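# Lift one staple stick from its box onto the table

## Task

Remove a single stick of staples from the staple box and set it down on the table with its legs pointing down, far enough from the box's tray and sleeve that it is clearly separate from both.

## Robot and tools

Robot: two arms, left_arm and right_arm, each ending in a parallel two-finger gripper. Base positions in the scene frame: left_arm at (-0.014, +0.239, 0) m, right_arm at (+0.003, -0.360, 0) m, each turned slightly about z. A two-camera stand sits behind them. Cameras: cam_high, cam_left_wrist, cam_right_wrist, all 504x504.

Frame: the scene frame has its origin at table-top height, halfway between the nominal bases. +z is up, +x reaches out over the table, and left_arm is on the +y side. Arm names do not match left or right in the images. The gripper's fingers point along its own +z and spread along its own y. The reported end_effector_position is the spot between the finger pads, roughly 1 cm inside the fingertips. Reported positions and orientations may be off by a few cm, more at long reach.

The 14-number row: every moving argument is one flat list covering both arms: dx, dy, dz, rx, ry, rz, opening for left_arm, then the same seven for right_arm. All in [-1, 1]. The first six are an offset, not a pose: they are measured from that arm's current Hand target along the scene axes, with rotation about the Hand target's position. Scale: 1.0 equals 0.6 m for dx, dy, dz and 180 degrees for rx, ry, rz; the three rotation numbers form a single rotation vector. Opening is absolute, not an offset: +1 fully open (0.094 m), -1 closed. Sending 0 for all six pose numbers re-commands the current Hand target; to keep a gripper as it is, resend its current opening, because 0 means half open.

execute_actions(actions, cameras): actions is a list of actions; each action is a list of up to 15 rows, one per 1/30 s step. A short action repeats its final row for the remaining steps. Every row in an action counts from the Hand target at that action's start, so repeating an offset in a new action moves further. Images are returned only for an empty actions list or when cameras names them (["all"], a list of names, or []).

move(target, speed, blend, opening_speed, grip_force, blocking, cameras): target is one 14-number row or a list of up to 15 rows, each an offset from the same starting Hand targets (not from the previous row). speed is path top speed in m/s, 0.002 to 2.9 (default 0.25; turning up to twice that in rad/s), one value or one per target. blend, in m, rounds corners in a list; 0 stops at each point. opening_speed is how fast openings change, per second on the -1..+1 scale, minimum 0.2; use it to close gently. grip_force is newtons per finger pad, 10 to 50 (full), one value or one per arm; it persists, and low values close slowly. blocking=false returns after about 0.5 s while the move continues. Paths are straight, do not avoid obstacles or the other arm, and last 0.5 to 10 s. Avoid paths passing close to an arm's own base; route around it. The result adds a move: line, e.g. done, off_target, moving, held or fault, plus limits such as paced (pose clipped) or held (steps withheld). done means at rest within 10 mm and 2 degrees; it says nothing about contact.

wait(seconds 0 to 10, cameras): lets time pass holding commands; a running move continues. stop(cameras): brakes a running move. zoom_image(camera, region [x0, y0, x1, y1] pixels from the top-left, at most 504 each way): magnifies part of the newest image from that camera. finished_scene(scene): ends the current scene, given its number; irreversible, and nothing else should follow it in that reply.

Result lines: end_effector_position (m) and end_effector_quat_wxyz per arm in the scene frame; Hand target (last commanded pose after clipping, base for the next offsets); Tool commands; grip_measured (finger opening on the command scale; reads a few mm wide when empty, and slightly narrower than a squeezed part); Joint positions (six joints in rad, last value the finger opening in m); Joint torques (include arm weight, have offsets and noise; joints 1 to 3 wrap at ±28 N m); Joint velocities (may read within noise or be omitted); motor temperatures; action step readings for execute_actions only.

Behaviour: orientation commands are clipped to within 40 degrees of the measured one each step. The gripper often rests a few cm short of the command due to friction or weight; a wait does not close the gap, but a new command, even all zeros, retries, and a further offset can make up the rest. Very small moves may not start. An arm blocked by contact keeps pushing until commanded back past its gripper. Faster moves overshoot more and hit harder; aiming far past a contact presses harder. Joint ranges (rad): waist -2.618 to 3.054, shoulder 0 to 3.142, elbow 0 to 3.142 (straight near 2.901), wrist pitch and yaw ±1.571, wrist roll ±2.094.

Gripping: once the pads touch, force rises about 1 N per 0.001 below contact, then jumps to the force limit around 20 N. To release, command well above grip_measured.

Avoid: dropping the stick or letting it go while moving, letting anything fall off the table, slamming into the table or box, hard pushes, contact between the two grippers or their cameras, closing one gripper on the other, strain on wrist camera cables, and arm stops. Heat builds when holding loads, reaching far, or pushing toward unreachable poses: MOTOR HOT shows at 75 °C, a fold-away fault at 90 °C, collapse at 100 °C. Objects may occasionally be nudged by outside pushes.

Each tool is called in YAML: its name, and indented under it one key for each argument.

## Session

execute_actions:
  actions: []

Scene clock: 0.00 s.
left_arm: end_effector_position=(+0.3680, +0.3211, +0.1135) grip_measured=+1.000 end_effector_quat_wxyz=(+0.588, -0.142, +0.792, +0.082) | right_arm: end_effector_position=(+0.3875, -0.4261, +0.0878) grip_measured=+1.000 end_effector_quat_wxyz=(+0.564, +0.131, +0.808, -0.106)
Joint positions: left_arm=[0.07 1.461 0.348 0.808 -0.182 -0.095 0.094] | right_arm=[-0.02 1.561 0.351 0.847 0.284 0.081 0.094]
Joint velocities: within noise
Joint torques (N m): no reading
Motor temperatures (°C): left_arm=[23 25 30 27 23 23 24] | right_arm=[24 24 35 26 24 23 24]
Heat: left arm: 30 °C; right arm: 35 °C.
Hand target: left_arm +0.3712, +0.3218, +0.1232; +0.600, -0.142, +0.783, +0.082 | right_arm +0.3897, -0.4266, +0.0935; +0.570, +0.132, +0.804, -0.106
Tool commands: left_gripper/opening=+1.0 right_gripper/opening=+1.0

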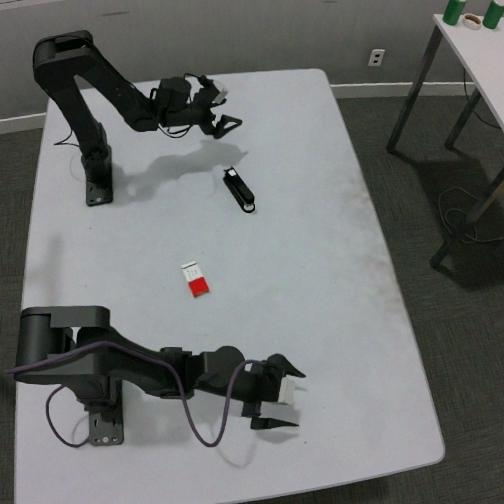

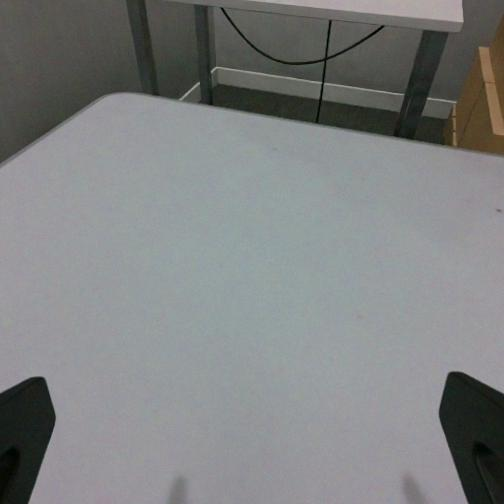

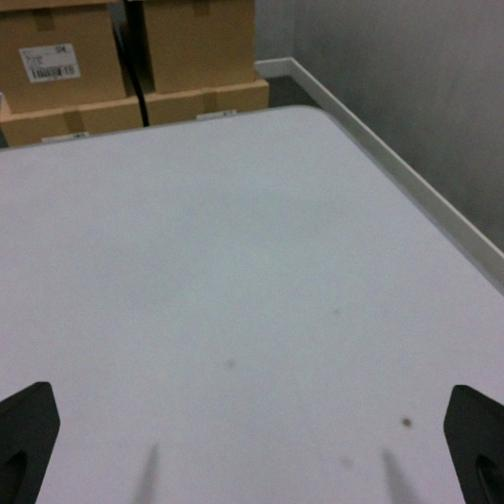

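zoom_image:
  camera: "cam_high"
  region: [160, 240, 240, 320]

zoom_image:
  camera: "cam_high"
  region: [190, 150, 290, 250]

Scaled by 6.300 from the camera's 504x504 image, which has a finer 720x720 frame.

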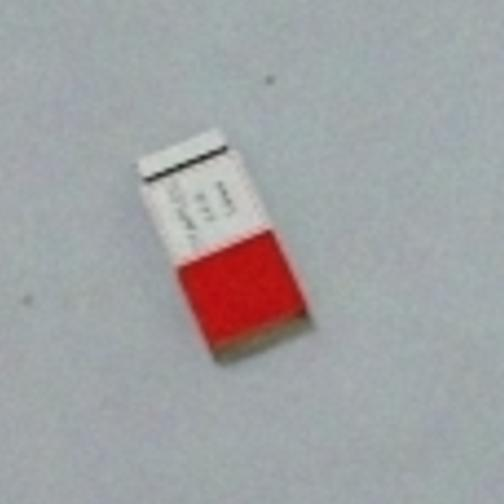

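Scaled by 5.040 from the camera's 504x504 image, which has a finer 720x720 frame.

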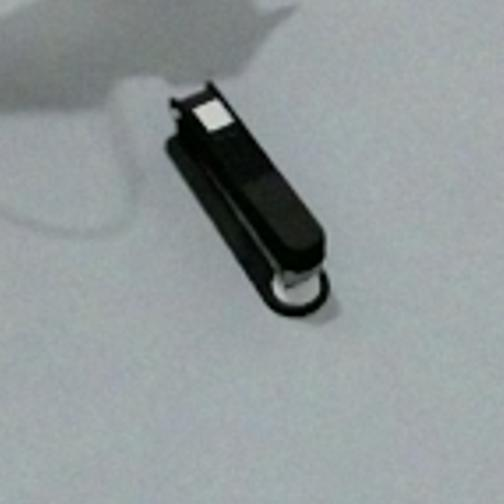

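move:
  target: [-0.285, -0.503, 0.3, 0.1685, 0.4124, -0.3785, 1, 0, 0, 0, 0, 0, 0, 1]
  cameras: ["all"]

Scene clock: 7.43 s.
left_arm: end_effector_position=(+0.2010, +0.0239, +0.2969) grip_measured=+1.000 end_effector_quat_wxyz=(+0.192, +0.486, +0.851, -0.046) | right_arm: end_effector_position=(+0.3875, -0.4260, +0.0878) grip_measured=+1.000 end_effector_quat_wxyz=(+0.564, +0.131, +0.809, -0.106)
Joint positions: left_arm=[-0.854 1.501 1.878 -1.55 -0.017 0.244 0.094] | right_arm=[-0.02 1.561 0.351 0.847 0.284 0.081 0.094]
Joint torques (N m): left_arm=[-0.38 -3.54 6.57 0.75 0.07 0.05] | right_arm=[0.03 -6.26 5.33 2.04 0.1 0.02]
Heat: left arm: 31 °C; right arm: 35 °C.
Hand target: left_arm +0.2002, +0.0200, +0.3031; +0.000, +0.500, +0.866, +0.001 | right_arm +0.3897, -0.4266, +0.0935; +0.570, +0.132, +0.804, -0.106
Off the commanded pose: left_arm 0.007 m, 23 deg | right_arm 0.006 m, 1 deg.
joint sent to its limit (left arm) — joint 4 (wrist pitch), lower limit. The joint targets are off in orientation, not in position.
move: off_target (left_arm)

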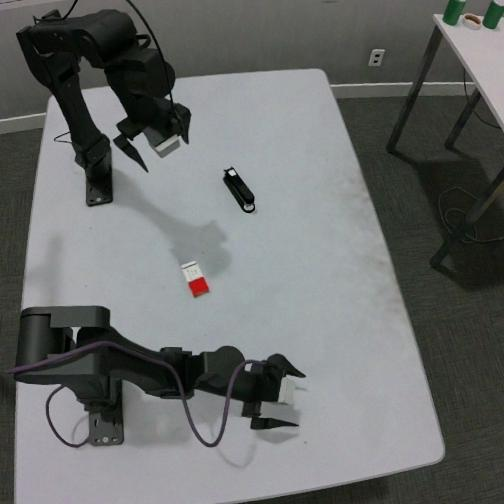

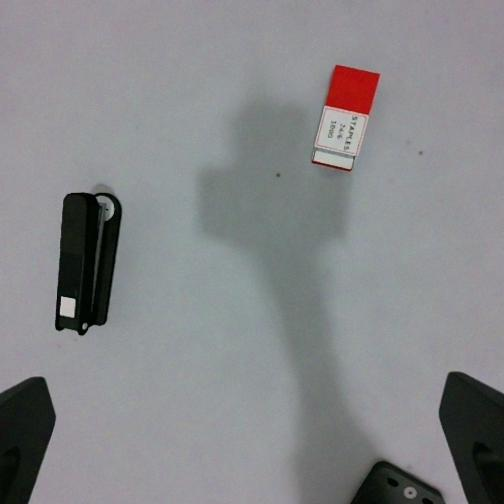

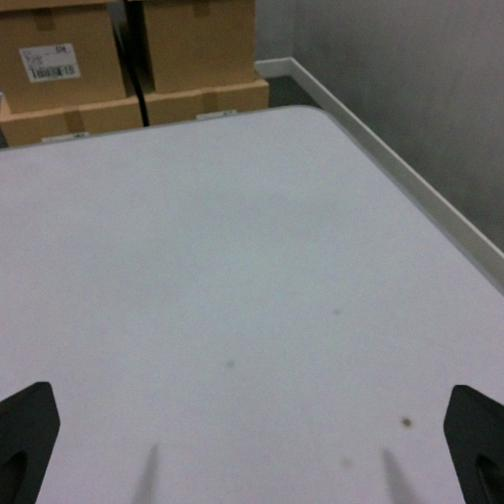

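zoom_image:
  camera: "cam_left_wrist"
  region: [290, 50, 410, 190]

Scaled by 3.600 from the camera's 504x504 image, which has a finer 720x720 frame.

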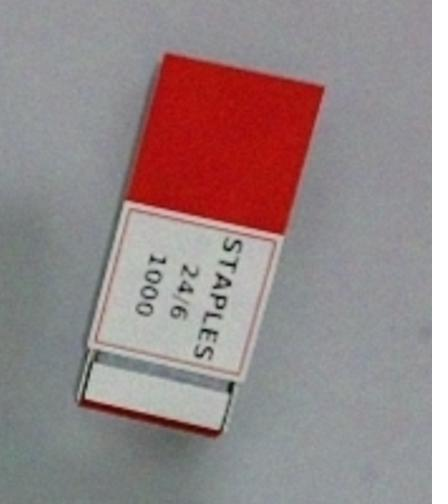

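move:
  target: [0, -0.1, -0.25, 0, 0, 0, 1, 0, 0, 0, 0, 0, 0, 1]
  cameras: ["cam_high", "cam_left_wrist"]

Scene clock: 14.37 s.
left_arm: end_effector_position=(+0.1999, -0.0337, +0.1517) grip_measured=+1.000 end_effector_quat_wxyz=(-0.007, +0.500, +0.866, +0.009) | right_arm: end_effector_position=(+0.3875, -0.4260, +0.0878) grip_measured=+1.000 end_effector_quat_wxyz=(+0.564, +0.131, +0.809, -0.106)
Joint positions: left_arm=[-0.969 1.887 1.777 -1.482 -0.012 0.134 0.094] | right_arm=[-0.02 1.561 0.351 0.847 0.284 0.081 0.094]
Joint torques (N m): left_arm=[-0.42 -7.39 5.2 0.23 0.11 -0.01] | right_arm=[0.05 -6.26 5.33 2.04 0.1 0.03]
Heat: left arm: 32 °C; right arm: 35 °C.
Hand target: left_arm +0.2002, -0.0402, +0.1532; +0.000, +0.500, +0.866, +0.001 | right_arm +0.3897, -0.4266, +0.0935; +0.570, +0.132, +0.804, -0.106
Off the commanded pose: left_arm 0.006 m, 1 deg | right_arm 0.006 m, 1 deg.
move: done
Images, in order (width x height): cam_high 504x504, cam_left_wrist 504x504.

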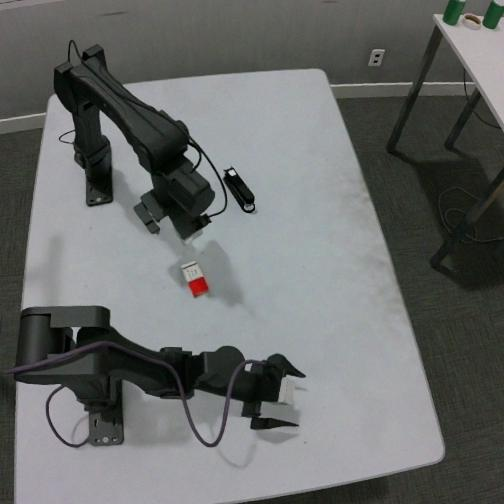

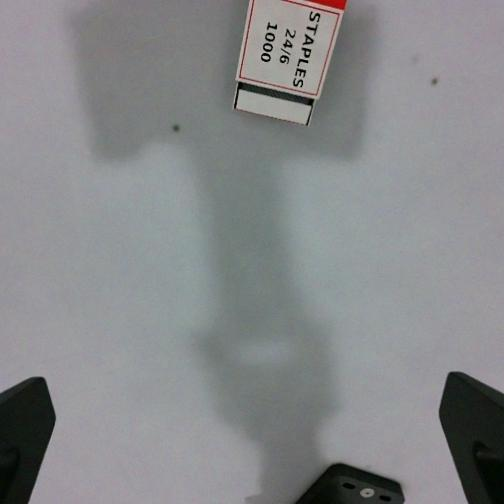

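zoom_image:
  camera: "cam_left_wrist"
  region: [210, 0, 360, 150]

Scaled by 3.360 from the camera's 504x504 image, which has a finer 720x720 frame.

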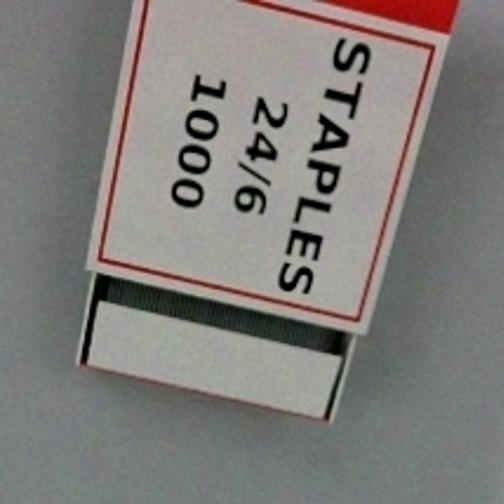

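move:
  target: [0.05, -0.0866, -0.05, 0, 0, 0, 1, 0, 0, 0, 0, 0, 0, 1]
  cameras: ["cam_high", "cam_left_wrist"]

Scene clock: 16.03 s.
left_arm: end_effector_position=(+0.2291, -0.0837, +0.1200) grip_measured=+1.000 end_effector_quat_wxyz=(-0.007, +0.500, +0.866, +0.009) | right_arm: end_effector_position=(+0.3875, -0.4260, +0.0878) grip_measured=+1.000 end_effector_quat_wxyz=(+0.564, +0.131, +0.809, -0.106)
Joint positions: left_arm=[-0.987 2.124 1.992 -1.459 -0.011 0.115 0.094] | right_arm=[-0.02 1.561 0.351 0.847 0.284 0.081 0.094]
Joint torques (N m): left_arm=[-0.46 -8.28 7.05 0.07 0.11 -0.02] | right_arm=[0.03 -6.24 5.33 2.04 0.1 0.02]
Heat: left arm: 32 °C; right arm: 35 °C.
Hand target: left_arm +0.2303, -0.0920, +0.1233; +0.000, +0.500, +0.866, +0.000 | right_arm +0.3897, -0.4266, +0.0935; +0.570, +0.132, +0.804, -0.106
Off the commanded pose: left_arm 0.009 m, 1 deg | right_arm 0.006 m, 1 deg.
move: done
Images, in order (width x height): cam_high 504x504, cam_left_wrist 504x504.

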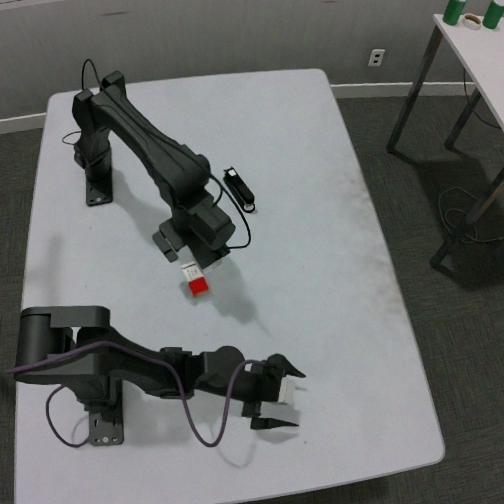

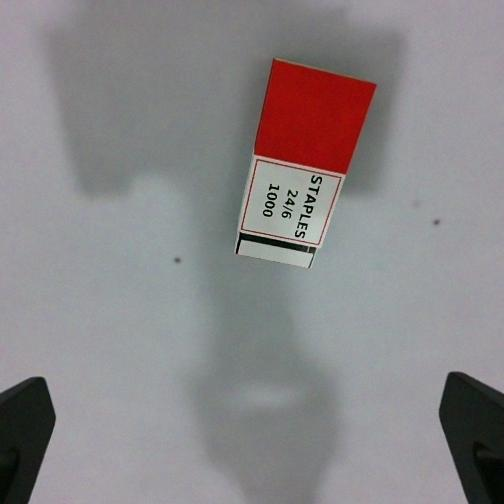

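zoom_image:
  camera: "cam_left_wrist"
  region: [220, 210, 340, 290]

zoom_image:
  camera: "cam_left_wrist"
  region: [220, 40, 390, 280]

Scaled by 4.200 from the camera's 504x504 image, which has a finer 720x720 frame.

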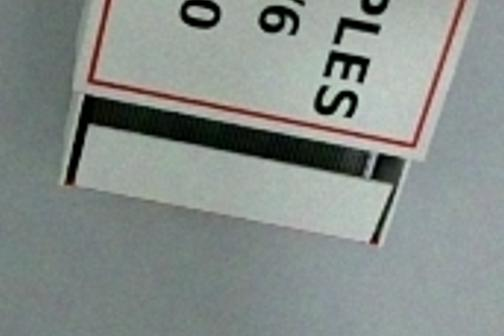

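Scaled by 2.100 from the camera's 504x504 image, which has a finer 720x720 frame.

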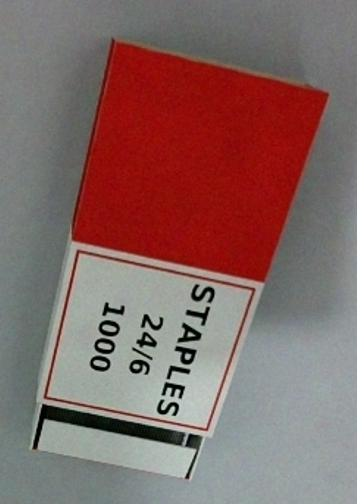

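zoom_image:
  camera: "cam_high"
  region: [220, 330, 320, 450]

zoom_image:
  camera: "cam_high"
  region: [130, 180, 260, 310]

Scaled by 4.200 from the camera's 504x504 image, which has a finer 720x720 frame.

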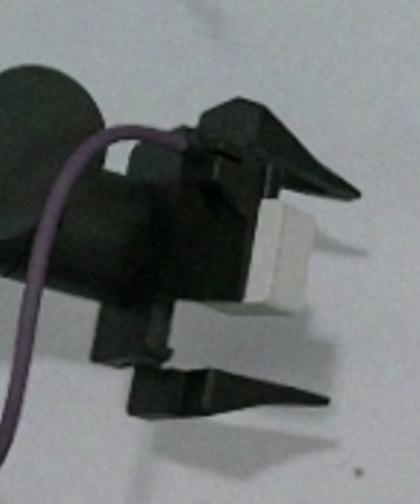

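Scaled by 3.877 from the camera's 504x504 image, which has a finer 720x720 frame.

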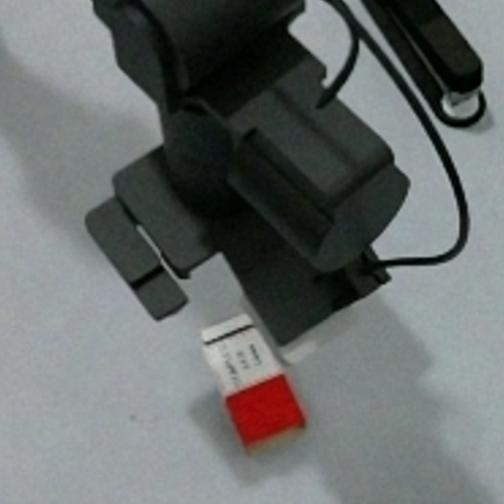

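move:
  target: [-0.04, 0.04, -0.035, 0, 0, -0.0722, 1, 0, 0, 0, 0, 0, 0, 1]
  cameras: ["cam_high", "cam_left_wrist"]

Scene clock: 23.63 s.
left_arm: end_effector_position=(+0.2074, -0.0635, +0.0890) grip_measured=+1.000 end_effector_quat_wxyz=(-0.024, +0.590, +0.807, +0.013) | right_arm: end_effector_position=(+0.3875, -0.4260, +0.0878) grip_measured=+1.000 end_effector_quat_wxyz=(+0.564, +0.131, +0.809, -0.106)
Joint positions: left_arm=[-1.002 2.029 1.725 -1.32 -0.011 0.316 0.094] | right_arm=[-0.02 1.561 0.351 0.847 0.284 0.081 0.094]
Joint torques (N m): left_arm=[-0.36 -11.84 3.93 0.16 0.1 0.07] | right_arm=[0.03 -6.26 5.33 2.05 0.1 0.03]
Heat: left arm: 32 °C; right arm: 35 °C.
Hand target: left_arm +0.2063, -0.0680, +0.1021; +0.000, +0.594, +0.804, +0.001 | right_arm +0.3897, -0.4266, +0.0935; +0.570, +0.132, +0.804, -0.106
Off the commanded pose: left_arm 0.014 m, 3 deg | right_arm 0.006 m, 1 deg.
move: off_target (left_arm)
Images, in order (width x height): cam_high 504x504, cam_left_wrist 504x504.

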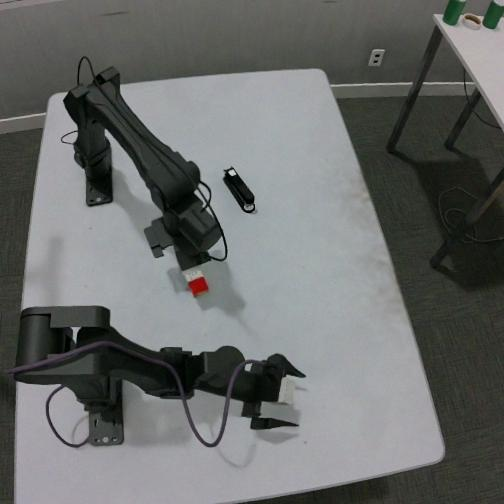

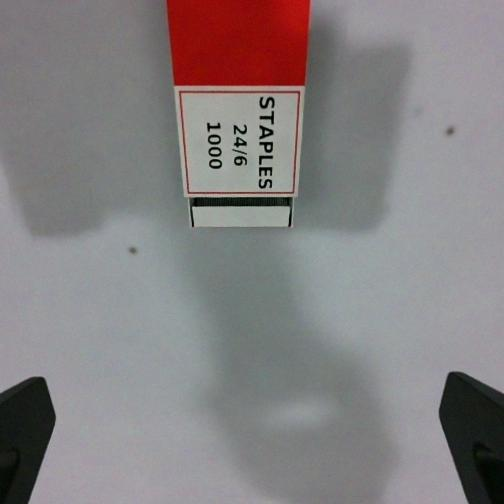

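zoom_image:
  camera: "cam_left_wrist"
  region: [180, 150, 310, 250]

zoom_image:
  camera: "cam_left_wrist"
  region: [0, 340, 504, 504]

Scaled by 3.877 from the camera's 504x504 image, which has a finer 720x720 frame.

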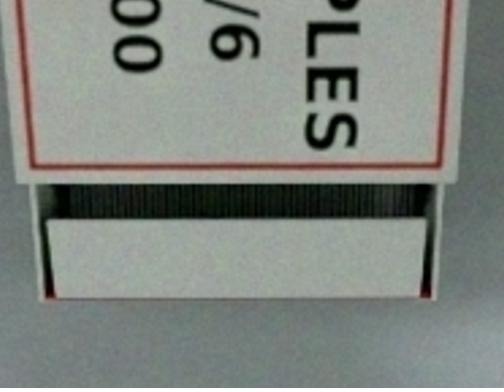

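Scaled by 1.000.

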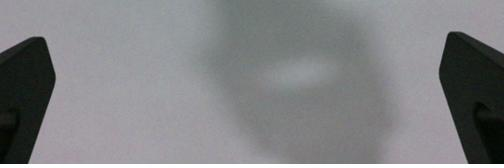

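move:
  target: [0.005, -0.0167, -0.055, 0, 0, 0, 1, 0, 0, 0, 0, 0, 0, 1]
  cameras: ["cam_left_wrist"]
  speed: 0.1

Scene clock: 26.50 s.
left_arm: end_effector_position=(+0.2122, -0.0740, +0.0742) grip_measured=+1.000 end_effector_quat_wxyz=(+0.000, +0.593, +0.805, +0.006) | right_arm: end_effector_position=(+0.3875, -0.4260, +0.0878) grip_measured=+1.000 end_effector_quat_wxyz=(+0.564, +0.131, +0.809, -0.106)
Joint positions: left_arm=[-1.008 2.029 1.668 -1.212 -0.011 0.317 0.094] | right_arm=[-0.02 1.561 0.351 0.847 0.284 0.081 0.094]
Joint torques (N m): left_arm=[-0.77 -8.14 3.99 0.23 0.1 0] | right_arm=[0.03 -6.28 5.33 2.05 0.1 0.03]
Heat: left arm: 32 °C; right arm: 35 °C.
Hand target: left_arm +0.2092, -0.0780, +0.0691; +0.000, +0.595, +0.804, +0.001 | right_arm +0.3897, -0.4266, +0.0935; +0.570, +0.132, +0.804, -0.106
Off the commanded pose: left_arm 0.007 m, 1 deg | right_arm 0.006 m, 1 deg.
move: done
Images, in order (width x height): cam_left_wrist 504x504.

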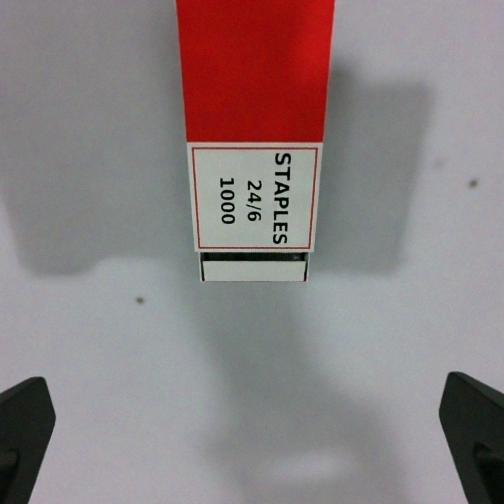

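move:
  target: [0, -0.0098, -0.057, 0, 0, 0, 1, 0, 0, 0, 0, 0, 0, 1]
  cameras: ["cam_left_wrist"]
  speed: 0.1

Scene clock: 28.13 s.
left_arm: end_effector_position=(+0.2121, -0.0801, +0.0421) grip_measured=+1.000 end_effector_quat_wxyz=(+0.003, +0.594, +0.804, +0.005) | right_arm: end_effector_position=(+0.3875, -0.4260, +0.0878) grip_measured=+1.000 end_effector_quat_wxyz=(+0.564, +0.131, +0.809, -0.106)
Joint positions: left_arm=[-1.017 2.067 1.594 -1.096 -0.011 0.311 0.094] | right_arm=[-0.02 1.561 0.351 0.847 0.284 0.081 0.094]
Joint torques (N m): left_arm=[-0.58 -7.95 4.18 0.27 0.11 -0.03] | right_arm=[0.03 -6.26 5.33 2.05 0.1 0.03]
Heat: left arm: 32 °C; right arm: 35 °C.
Hand target: left_arm +0.2093, -0.0839, +0.0350; +0.000, +0.594, +0.804, +0.001 | right_arm +0.3897, -0.4266, +0.0935; +0.570, +0.132, +0.804, -0.106
Off the commanded pose: left_arm 0.009 m, 1 deg | right_arm 0.006 m, 1 deg.
move: done
Images, in order (width x height): cam_left_wrist 504x504.

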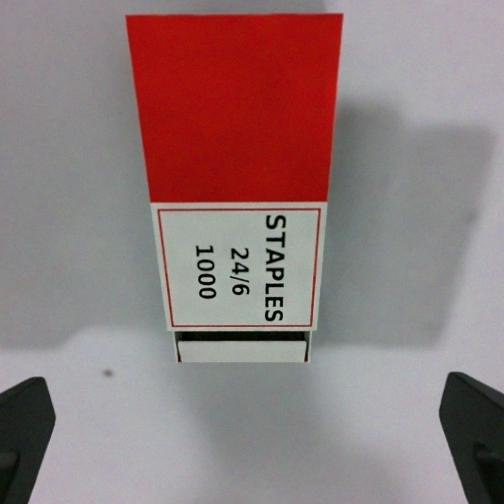

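move:
  target: [0, 0.0083, 0, -0.1593, -0.0487, 0, 1, 0, 0, 0, 0, 0, 0, 1]
  cameras: ["cam_left_wrist"]
  speed: 0.15

Scene clock: 33.00 s.
left_arm: end_effector_position=(+0.2067, -0.0752, +0.0229) grip_measured=+1.000 end_effector_quat_wxyz=(+0.187, +0.576, +0.783, -0.141) | right_arm: end_effector_position=(+0.3875, -0.4260, +0.0878) grip_measured=+1.000 end_effector_quat_wxyz=(+0.564, +0.131, +0.809, -0.106)
Joint positions: left_arm=[-0.932 1.733 0.942 -0.341 0.18 0.351 0.094] | right_arm=[-0.02 1.561 0.351 0.847 0.284 0.081 0.094]
Joint torques (N m): left_arm=[0.57 -8.99 3.89 1.17 0.3 0.04] | right_arm=[0.05 -6.26 5.34 2.04 0.1 0.02]
Motor temperatures (°C): left_arm=[23 26 32 27 23 23 24] | right_arm=[24 25 35 31 24 23 24]
Heat: left arm: 32 °C; right arm: 35 °C.
Hand target: left_arm +0.2092, -0.0791, +0.0351; +0.208, +0.574, +0.777, -0.154 | right_arm +0.3897, -0.4266, +0.0935; +0.570, +0.132, +0.804, -0.106
Off the commanded pose: left_arm 0.013 m, 3 deg | right_arm 0.006 m, 1 deg.
move: off_target (left_arm)
Images, in order (width x height): cam_left_wrist 504x504.

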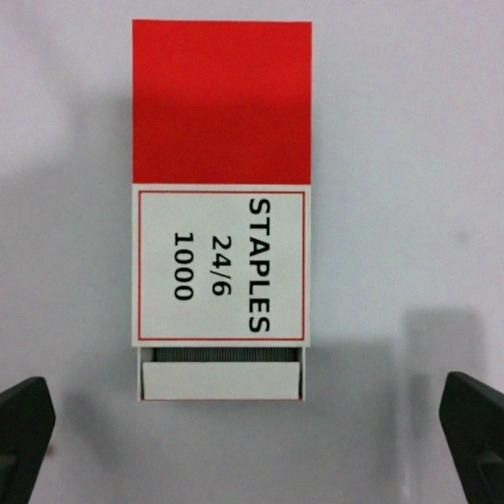

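move:
  target: [0.0113, -0.0043, -0.0067, 0, 0, 0, 1, 0, 0, 0, 0, 0, 0, 1]
  cameras: ["cam_left_wrist"]
  speed: 0.05

Scene clock: 34.80 s.
left_arm: end_effector_position=(+0.2110, -0.0751, +0.0242) grip_measured=+1.000 end_effector_quat_wxyz=(+0.192, +0.574, +0.783, -0.143) | right_arm: end_effector_position=(+0.3875, -0.4260, +0.0878) grip_measured=+1.000 end_effector_quat_wxyz=(+0.564, +0.131, +0.809, -0.106)
Joint positions: left_arm=[-0.921 1.733 0.942 -0.33 0.185 0.359 0.094] | right_arm=[-0.02 1.561 0.351 0.847 0.284 0.081 0.094]
Joint torques (N m): left_arm=[0.38 -6.69 5.12 1.2 0.33 0.08] | right_arm=[0.05 -6.27 5.31 2.05 0.1 0.02]
Heat: left arm: 32 °C; right arm: 35 °C.
Hand target: left_arm +0.2161, -0.0816, +0.0310; +0.208, +0.574, +0.777, -0.154 | right_arm +0.3897, -0.4266, +0.0935; +0.570, +0.132, +0.804, -0.106
Off the commanded pose: left_arm 0.011 m, 2 deg | right_arm 0.006 m, 1 deg.
move: off_target (left_arm)
Images, in order (width x height): cam_left_wrist 504x504.

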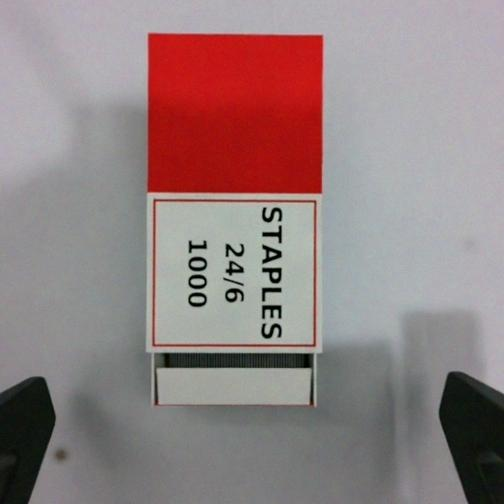

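move:
  target: [0.0085, -0.0113, -0.0133, 0, 0, 0, 1, 0, 0, 0, 0, 0, 0, 1]
  cameras: ["cam_left_wrist"]
  speed: 0.05

Scene clock: 43.30 s.
left_arm: end_effector_position=(+0.2145, -0.0794, +0.0197) grip_measured=+1.000 end_effector_quat_wxyz=(+0.198, +0.575, +0.781, -0.144) | right_arm: end_effector_position=(+0.3875, -0.4260, +0.0878) grip_measured=+1.000 end_effector_quat_wxyz=(+0.564, +0.131, +0.809, -0.106)
Joint positions: left_arm=[-0.921 1.756 0.942 -0.295 0.186 0.361 0.094] | right_arm=[-0.02 1.561 0.351 0.847 0.284 0.081 0.094]
Joint torques (N m): left_arm=[0.36 -5.07 6.5 1.13 0.3 0.04] | right_arm=[0.02 -6.26 5.34 2.04 0.09 0.02]
Heat: left arm: 32 °C; right arm: 35 °C.
Hand target: left_arm +0.2212, -0.0884, +0.0231; +0.208, +0.574, +0.777, -0.154 | right_arm +0.3897, -0.4266, +0.0935; +0.570, +0.132, +0.804, -0.106
Off the commanded pose: left_arm 0.012 m, 2 deg | right_arm 0.006 m, 1 deg.
move: off_target (left_arm)
Images, in order (width x height): cam_left_wrist 504x504.

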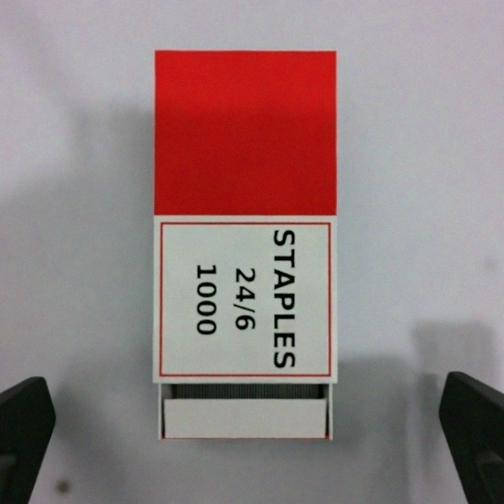

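move:
  target: [0, 0, 0, 0, 0, 0, -0.06, 0, 0, 0, 0, 0, 0, 1]
  cameras: ["cam_left_wrist"]
  speed: 0.05
  opening_speed: 1.0

Scene clock: 45.00 s.
left_arm: end_effector_position=(+0.2152, -0.0800, +0.0197) grip_measured=-0.058 end_effector_quat_wxyz=(+0.200, +0.575, +0.780, -0.145) | right_arm: end_effector_position=(+0.3875, -0.4260, +0.0878) grip_measured=+1.000 end_effector_quat_wxyz=(+0.564, +0.131, +0.809, -0.106)
Joint positions: left_arm=[-0.92 1.757 0.942 -0.29 0.186 0.361 0.044] | right_arm=[-0.02 1.561 0.351 0.847 0.284 0.081 0.094]
Joint torques (N m): left_arm=[0.43 -5.26 6.46 1.07 0.3 0.05] | right_arm=[0.02 -6.26 5.34 2.04 0.09 0.02]
Heat: left arm: 32 °C; right arm: 35 °C.
Hand target: left_arm +0.2212, -0.0884, +0.0231; +0.208, +0.574, +0.777, -0.154 | right_arm +0.3897, -0.4266, +0.0935; +0.570, +0.132, +0.804, -0.106
Off the commanded pose: left_arm 0.011 m, 1 deg | right_arm 0.006 m, 1 deg.
move: off_target (left_arm)
Images, in order (width x height): cam_left_wrist 504x504.

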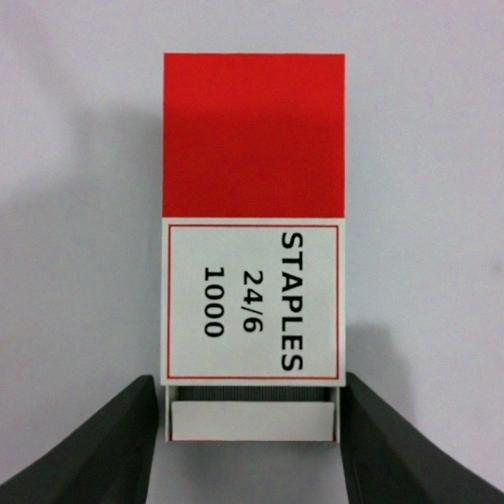

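zoom_image:
  camera: "cam_left_wrist"
  region: [110, 340, 400, 504]

Scaled by 1.738 from the camera's 504x504 image, which has a finer 720x720 frame.

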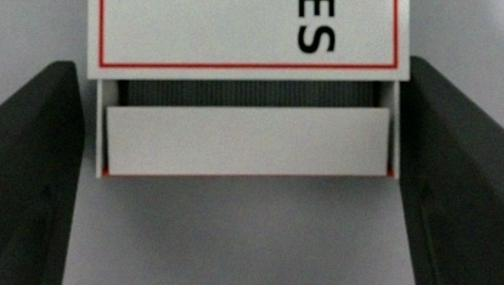

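move:
  target: [-0.0063, 0.0207, 0, 0, 0, 0, -0.06, 0, 0, 0, 0, 0, 0, 1]
  cameras: ["cam_left_wrist"]
  speed: 0.05

Scene clock: 46.50 s.
left_arm: end_effector_position=(+0.2180, -0.0782, +0.0193) grip_measured=-0.058 end_effector_quat_wxyz=(+0.202, +0.575, +0.779, -0.148) | right_arm: end_effector_position=(+0.3875, -0.4260, +0.0878) grip_measured=+1.000 end_effector_quat_wxyz=(+0.564, +0.131, +0.809, -0.106)
Joint positions: left_arm=[-0.907 1.757 0.937 -0.28 0.198 0.374 0.044] | right_arm=[-0.02 1.561 0.351 0.847 0.284 0.081 0.094]
Joint torques (N m): left_arm=[0.49 -8.1 3.34 1.13 0.25 0.09] | right_arm=[0.03 -6.26 5.34 2.04 0.09 0.02]
Heat: left arm: 32 °C; right arm: 35 °C.
Hand target: left_arm +0.2173, -0.0759, +0.0230; +0.208, +0.574, +0.777, -0.153 | right_arm +0.3897, -0.4266, +0.0935; +0.570, +0.132, +0.804, -0.106
Off the commanded pose: left_arm 0.004 m, 1 deg | right_arm 0.006 m, 1 deg.
move: done
Images, in order (width x height): cam_left_wrist 504x504.

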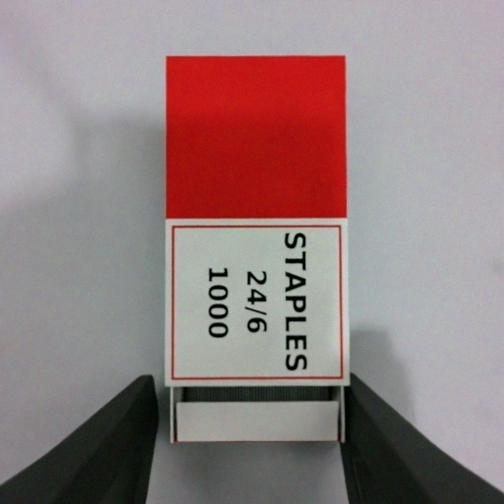

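move:
  target: [-0.007, 0.0118, 0, 0, 0, 0, -0.06, 0, 0, 0, 0, 0, 0, 1]
  cameras: ["cam_left_wrist"]
  speed: 0.05

Scene clock: 47.50 s.
left_arm: end_effector_position=(+0.2164, -0.0740, +0.0192) grip_measured=-0.058 end_effector_quat_wxyz=(+0.208, +0.575, +0.777, -0.149) | right_arm: end_effector_position=(+0.3875, -0.4260, +0.0878) grip_measured=+1.000 end_effector_quat_wxyz=(+0.564, +0.131, +0.809, -0.106)
Joint positions: left_arm=[-0.901 1.737 0.905 -0.257 0.2 0.38 0.044] | right_arm=[-0.02 1.561 0.351 0.847 0.284 0.081 0.094]
Joint torques (N m): left_arm=[0.54 -8.36 3.38 0.89 0.26 0.05] | right_arm=[0.03 -6.26 5.31 2.05 0.09 0.02]
Heat: left arm: 32 °C; right arm: 35 °C.
Hand target: left_arm +0.2131, -0.0688, +0.0230; +0.208, +0.574, +0.777, -0.154 | right_arm +0.3897, -0.4266, +0.0935; +0.570, +0.132, +0.804, -0.106
Off the commanded pose: left_arm 0.007 m, 0 deg | right_arm 0.006 m, 1 deg.
move: done
Images, in order (width x height): cam_left_wrist 504x504.

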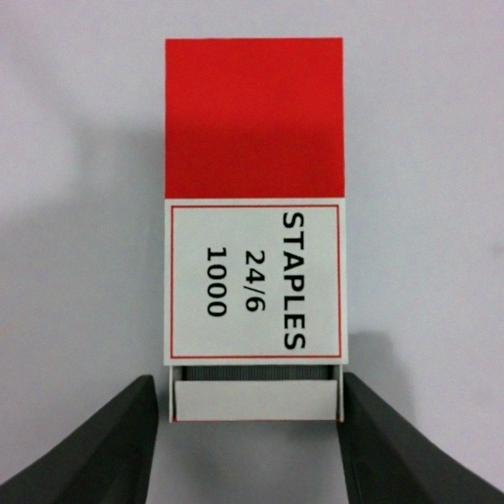

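move:
  target: [0, 0, 0, 0, 0, 0, -0.3, 0, 0, 0, 0, 0, 0, 1]
  cameras: ["cam_left_wrist"]
  speed: 0.05
  opening_speed: 0.3
  grip_force: [15, 50]

Scene clock: 48.77 s.
left_arm: end_effector_position=(+0.2164, -0.0740, +0.0192) grip_measured=-0.212 end_effector_quat_wxyz=(+0.208, +0.575, +0.777, -0.149) | right_arm: end_effector_position=(+0.3875, -0.4260, +0.0878) grip_measured=+1.000 end_effector_quat_wxyz=(+0.564, +0.131, +0.809, -0.106)
Joint positions: left_arm=[-0.901 1.737 0.905 -0.257 0.2 0.38 0.037] | right_arm=[-0.02 1.561 0.351 0.847 0.284 0.081 0.094]
Joint torques (N m): left_arm=[0.68 -8.47 3.41 0.9 0.25 0.08] | right_arm=[0.05 -6.27 5.33 2.05 0.1 0.02]
Heat: left arm: 32 °C; right arm: 35 °C.
Hand target: left_arm +0.2131, -0.0688, +0.0230; +0.208, +0.574, +0.777, -0.154 | right_arm +0.3897, -0.4266, +0.0935; +0.570, +0.132, +0.804, -0.106
Off the commanded pose: left_arm 0.007 m, 1 deg | right_arm 0.006 m, 1 deg.
grip_force (N): 15, 50
move: done
Images, in order (width x height): cam_left_wrist 504x504.

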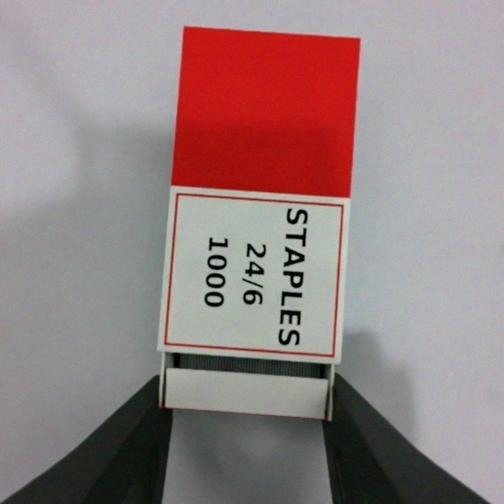

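move:
  target: [-0.0146, 0.0478, 0.003, 0, 0, 0, -0.3, 0, 0, 0, 0, 0, 0, 1]
  cameras: ["cam_high", "cam_left_wrist"]
  speed: 0.05

Scene clock: 50.37 s.
left_arm: end_effector_position=(+0.2083, -0.0440, +0.0194) grip_measured=-0.212 end_effector_quat_wxyz=(+0.208, +0.574, +0.778, -0.148) | right_arm: end_effector_position=(+0.3875, -0.4260, +0.0878) grip_measured=+1.000 end_effector_quat_wxyz=(+0.564, +0.131, +0.809, -0.106)
Joint positions: left_arm=[-0.854 1.642 0.799 -0.257 0.218 0.42 0.037] | right_arm=[-0.02 1.561 0.351 0.847 0.284 0.081 0.094]
Joint torques (N m): left_arm=[0.57 -8.08 3.85 0.82 0.31 0.09] | right_arm=[0.03 -6.27 5.33 2.04 0.1 0.03]
Heat: left arm: 32 °C; right arm: 35 °C.
Hand target: left_arm +0.2044, -0.0402, +0.0248; +0.208, +0.574, +0.777, -0.154 | right_arm +0.3897, -0.4266, +0.0935; +0.570, +0.132, +0.804, -0.106
Off the commanded pose: left_arm 0.008 m, 1 deg | right_arm 0.006 m, 1 deg.
grip_force (N): 15, 50
move: done
Images, in order (width x height): cam_high 504x504, cam_left_wrist 504x504.

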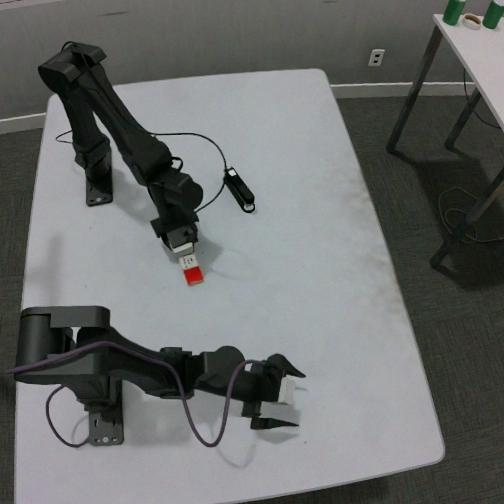

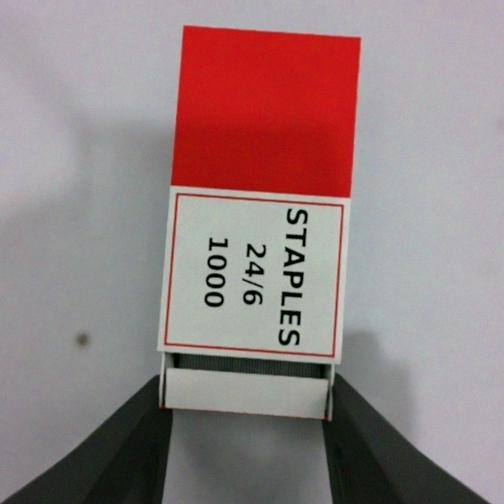

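move:
  target:
    - [0, 0, 0, 0, 0, 0, 0.1, 0, 0, 0, 0, 0, 0, 1]
    - [-0.0195, 0.0637, 0.1155, 0, 0, 0, 0.1, 0, 0, 0, 0, 0, 0, 1]
    - [-0.04, 0.15, 0.1667, -0.1062, -0.0324, 0, 0.1, 0, 0, 0, 0, 0, 0, 1]
  cameras: ["cam_high", "cam_left_wrist"]
  speed: [0.1, 0.1, 0.2]
  blend: [0, 0.03, 0]

Scene clock: 57.97 s.
left_arm: end_effector_position=(+0.1807, +0.0519, +0.1211) grip_measured=+0.098 end_effector_quat_wxyz=(+0.326, +0.536, +0.739, -0.244) | right_arm: end_effector_position=(+0.3875, -0.4260, +0.0878) grip_measured=+1.000 end_effector_quat_wxyz=(+0.564, +0.131, +0.809, -0.106)
Joint positions: left_arm=[-0.424 1.001 0.595 -0.561 0.624 0.687 0.052] | right_arm=[-0.02 1.561 0.351 0.847 0.284 0.081 0.094]
Joint torques (N m): left_arm=[0.49 -2.69 4.46 1.39 0.57 0.08] | right_arm=[0.05 -6.27 5.34 2.05 0.1 0.03]
Heat: left arm: 31 °C; right arm: 35 °C.
Hand target: left_arm +0.1804, +0.0499, +0.1248; +0.339, +0.539, +0.729, -0.251 | right_arm +0.3897, -0.4266, +0.0935; +0.570, +0.132, +0.804, -0.106
Off the commanded pose: left_arm 0.004 m, 2 deg | right_arm 0.006 m, 1 deg.
grip_force (N): 15, 50
move: done
Images, in order (width x height): cam_high 504x504, cam_left_wrist 504x504.

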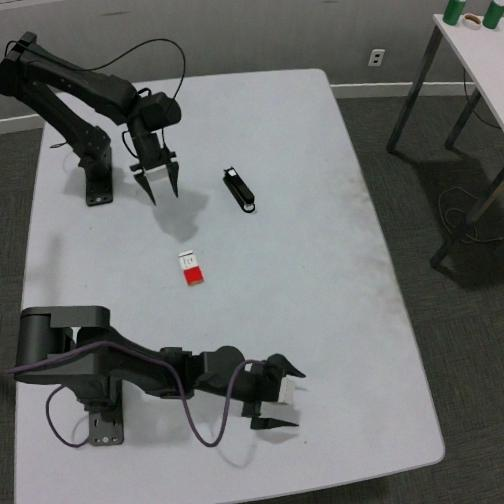

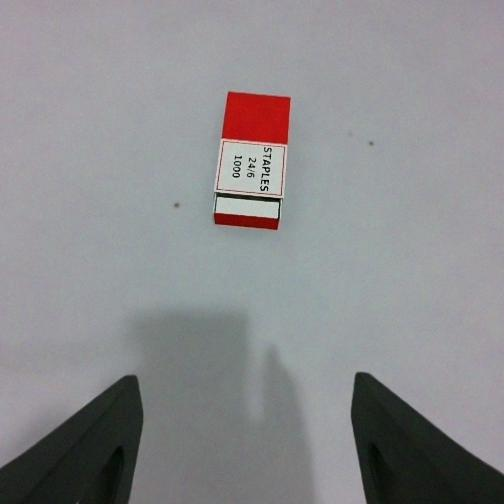

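zoom_image:
  camera: "cam_left_wrist"
  region: [190, 80, 310, 240]

Scaled by 3.150 from the camera's 504x504 image, which has a finer 720x720 frame.

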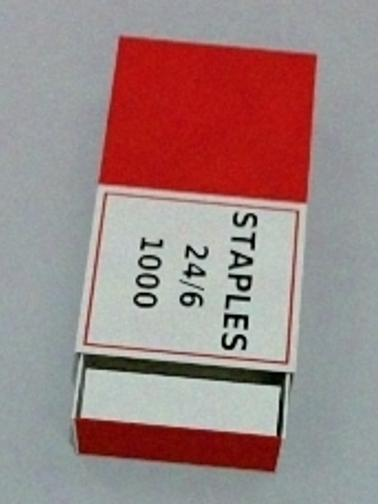

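move:
  target: [0, 0, 0, 0, 0, 0, 0.1, -0.237, 0.3632, 0.06, -0.0435, 0.0599, 0.6793, 1]
  cameras: ["all"]
  speed: 0.2

Scene clock: 65.13 s.
left_arm: end_effector_position=(+0.1806, +0.0518, +0.1212) grip_measured=+0.098 end_effector_quat_wxyz=(+0.326, +0.537, +0.739, -0.245) | right_arm: end_effector_position=(+0.2442, -0.2121, +0.1250) grip_measured=+1.000 end_effector_quat_wxyz=(-0.303, +0.681, -0.544, -0.386)
Joint positions: left_arm=[-0.424 1.001 0.595 -0.561 0.625 0.688 0.052] | right_arm=[0.01 1.759 1.135 -1.326 -0.979 -2.011 0.094]
Joint torques (N m): left_arm=[0.57 -2.77 4.7 1.37 0.6 0.12] | right_arm=[0.61 -6.38 6.56 -0.29 -0.72 -0.11]
Heat: left arm: 31 °C; right arm: 35 °C.
Hand target: left_arm +0.1804, +0.0499, +0.1248; +0.339, +0.539, +0.729, -0.251 | right_arm +0.2476, -0.2086, +0.1295; -0.310, +0.679, -0.537, -0.392
Off the commanded pose: left_arm 0.004 m, 2 deg | right_arm 0.007 m, 1 deg.
grip_force (N): 15, 50
move: done

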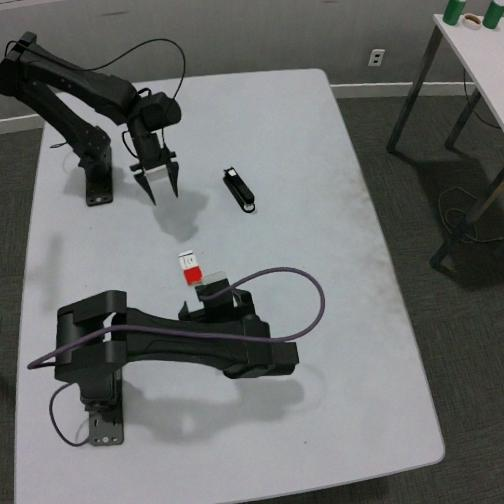

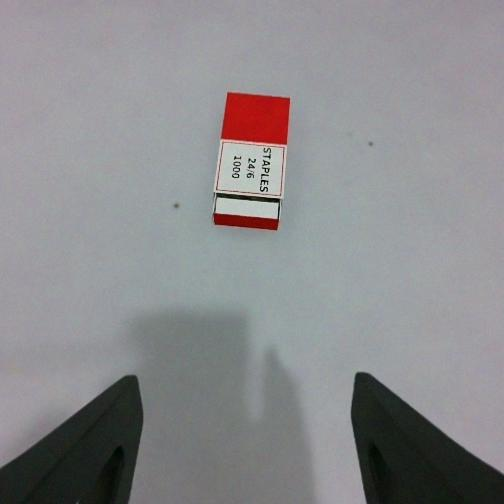

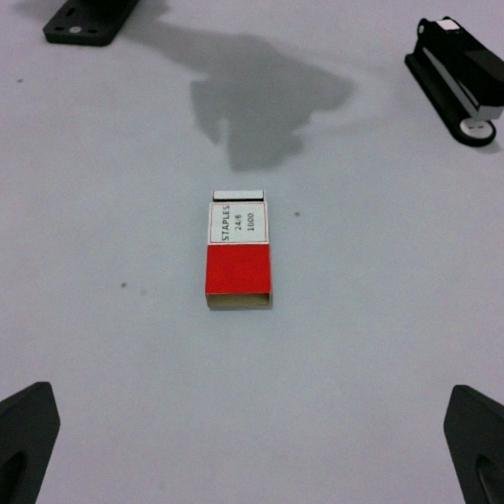

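move:
  target: [0, 0, 0, 0, 0, 0, 0.1, -0.0342, 0.0947, -0.125, 0, 0, 0, 1]
  cameras: ["all"]
  speed: 0.15

Scene clock: 68.30 s.
left_arm: end_effector_position=(+0.1806, +0.0518, +0.1212) grip_measured=+0.098 end_effector_quat_wxyz=(+0.326, +0.537, +0.739, -0.245) | right_arm: end_effector_position=(+0.2289, -0.1572, +0.0494) grip_measured=+1.000 end_effector_quat_wxyz=(-0.299, +0.684, -0.545, -0.383)
Joint positions: left_arm=[-0.424 1.001 0.595 -0.561 0.625 0.688 0.052] | right_arm=[0.221 1.792 0.858 -0.695 -1.013 -1.63 0.094]
Joint torques (N m): left_arm=[0.53 -2.88 4.53 1.37 0.6 0.11] | right_arm=[0.9 -8.05 3.88 0.52 -0.91 0.1]
Heat: left arm: 31 °C; right arm: 35 °C.
Hand target: left_arm +0.1804, +0.0499, +0.1248; +0.339, +0.539, +0.729, -0.251 | right_arm +0.2271, -0.1519, +0.0545; -0.310, +0.679, -0.537, -0.392
Off the commanded pose: left_arm 0.004 m, 2 deg | right_arm 0.008 m, 2 deg.
grip_force (N): 15, 50
move: done

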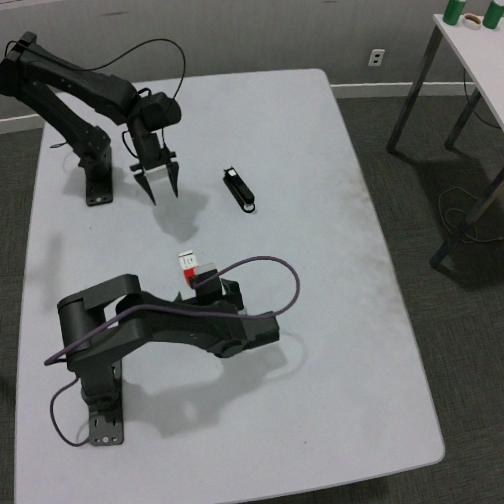

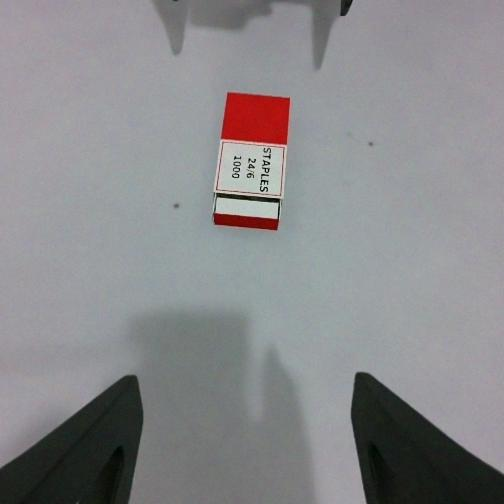

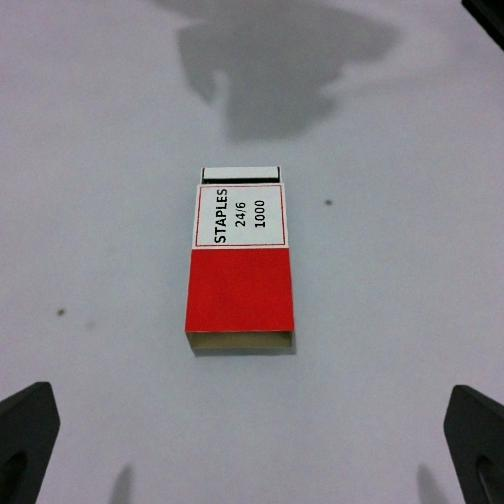

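move:
  target: [0, 0, 0, 0, 0, 0, 0.1, -0.01875, 0.0555, -0.0583, 0, 0, 0, 1]
  cameras: ["all"]
  speed: 0.1

Scene clock: 71.40 s.
left_arm: end_effector_position=(+0.1806, +0.0518, +0.1212) grip_measured=+0.098 end_effector_quat_wxyz=(+0.326, +0.537, +0.739, -0.245) | right_arm: end_effector_position=(+0.2195, -0.1218, +0.0187) grip_measured=+1.000 end_effector_quat_wxyz=(-0.307, +0.683, -0.542, -0.382)
Joint positions: left_arm=[-0.424 1.001 0.595 -0.561 0.625 0.688 0.052] | right_arm=[0.355 1.838 0.733 -0.287 -1.015 -1.367 0.094]
Joint torques (N m): left_arm=[0.62 -2.71 4.7 1.35 0.61 0.09] | right_arm=[0.79 -7.15 3.6 0.89 -0.77 0.08]
Heat: left arm: 31 °C; right arm: 35 °C.
Hand target: left_arm +0.1804, +0.0499, +0.1248; +0.339, +0.539, +0.729, -0.251 | right_arm +0.2158, -0.1185, +0.0195; -0.310, +0.679, -0.537, -0.392
Off the commanded pose: left_arm 0.004 m, 2 deg | right_arm 0.005 m, 1 deg.
grip_force (N): 15, 50
move: done

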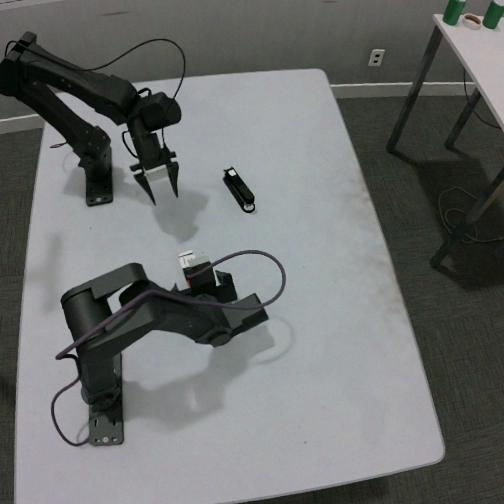

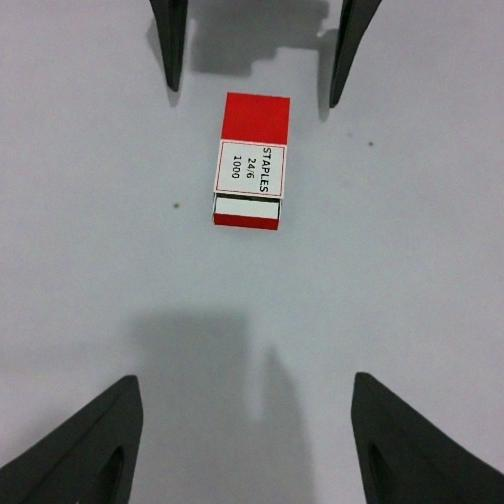

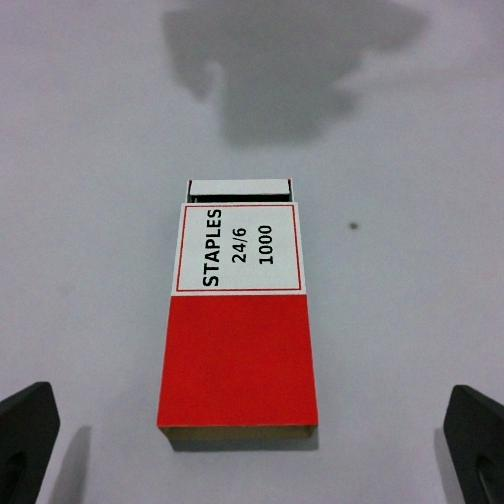

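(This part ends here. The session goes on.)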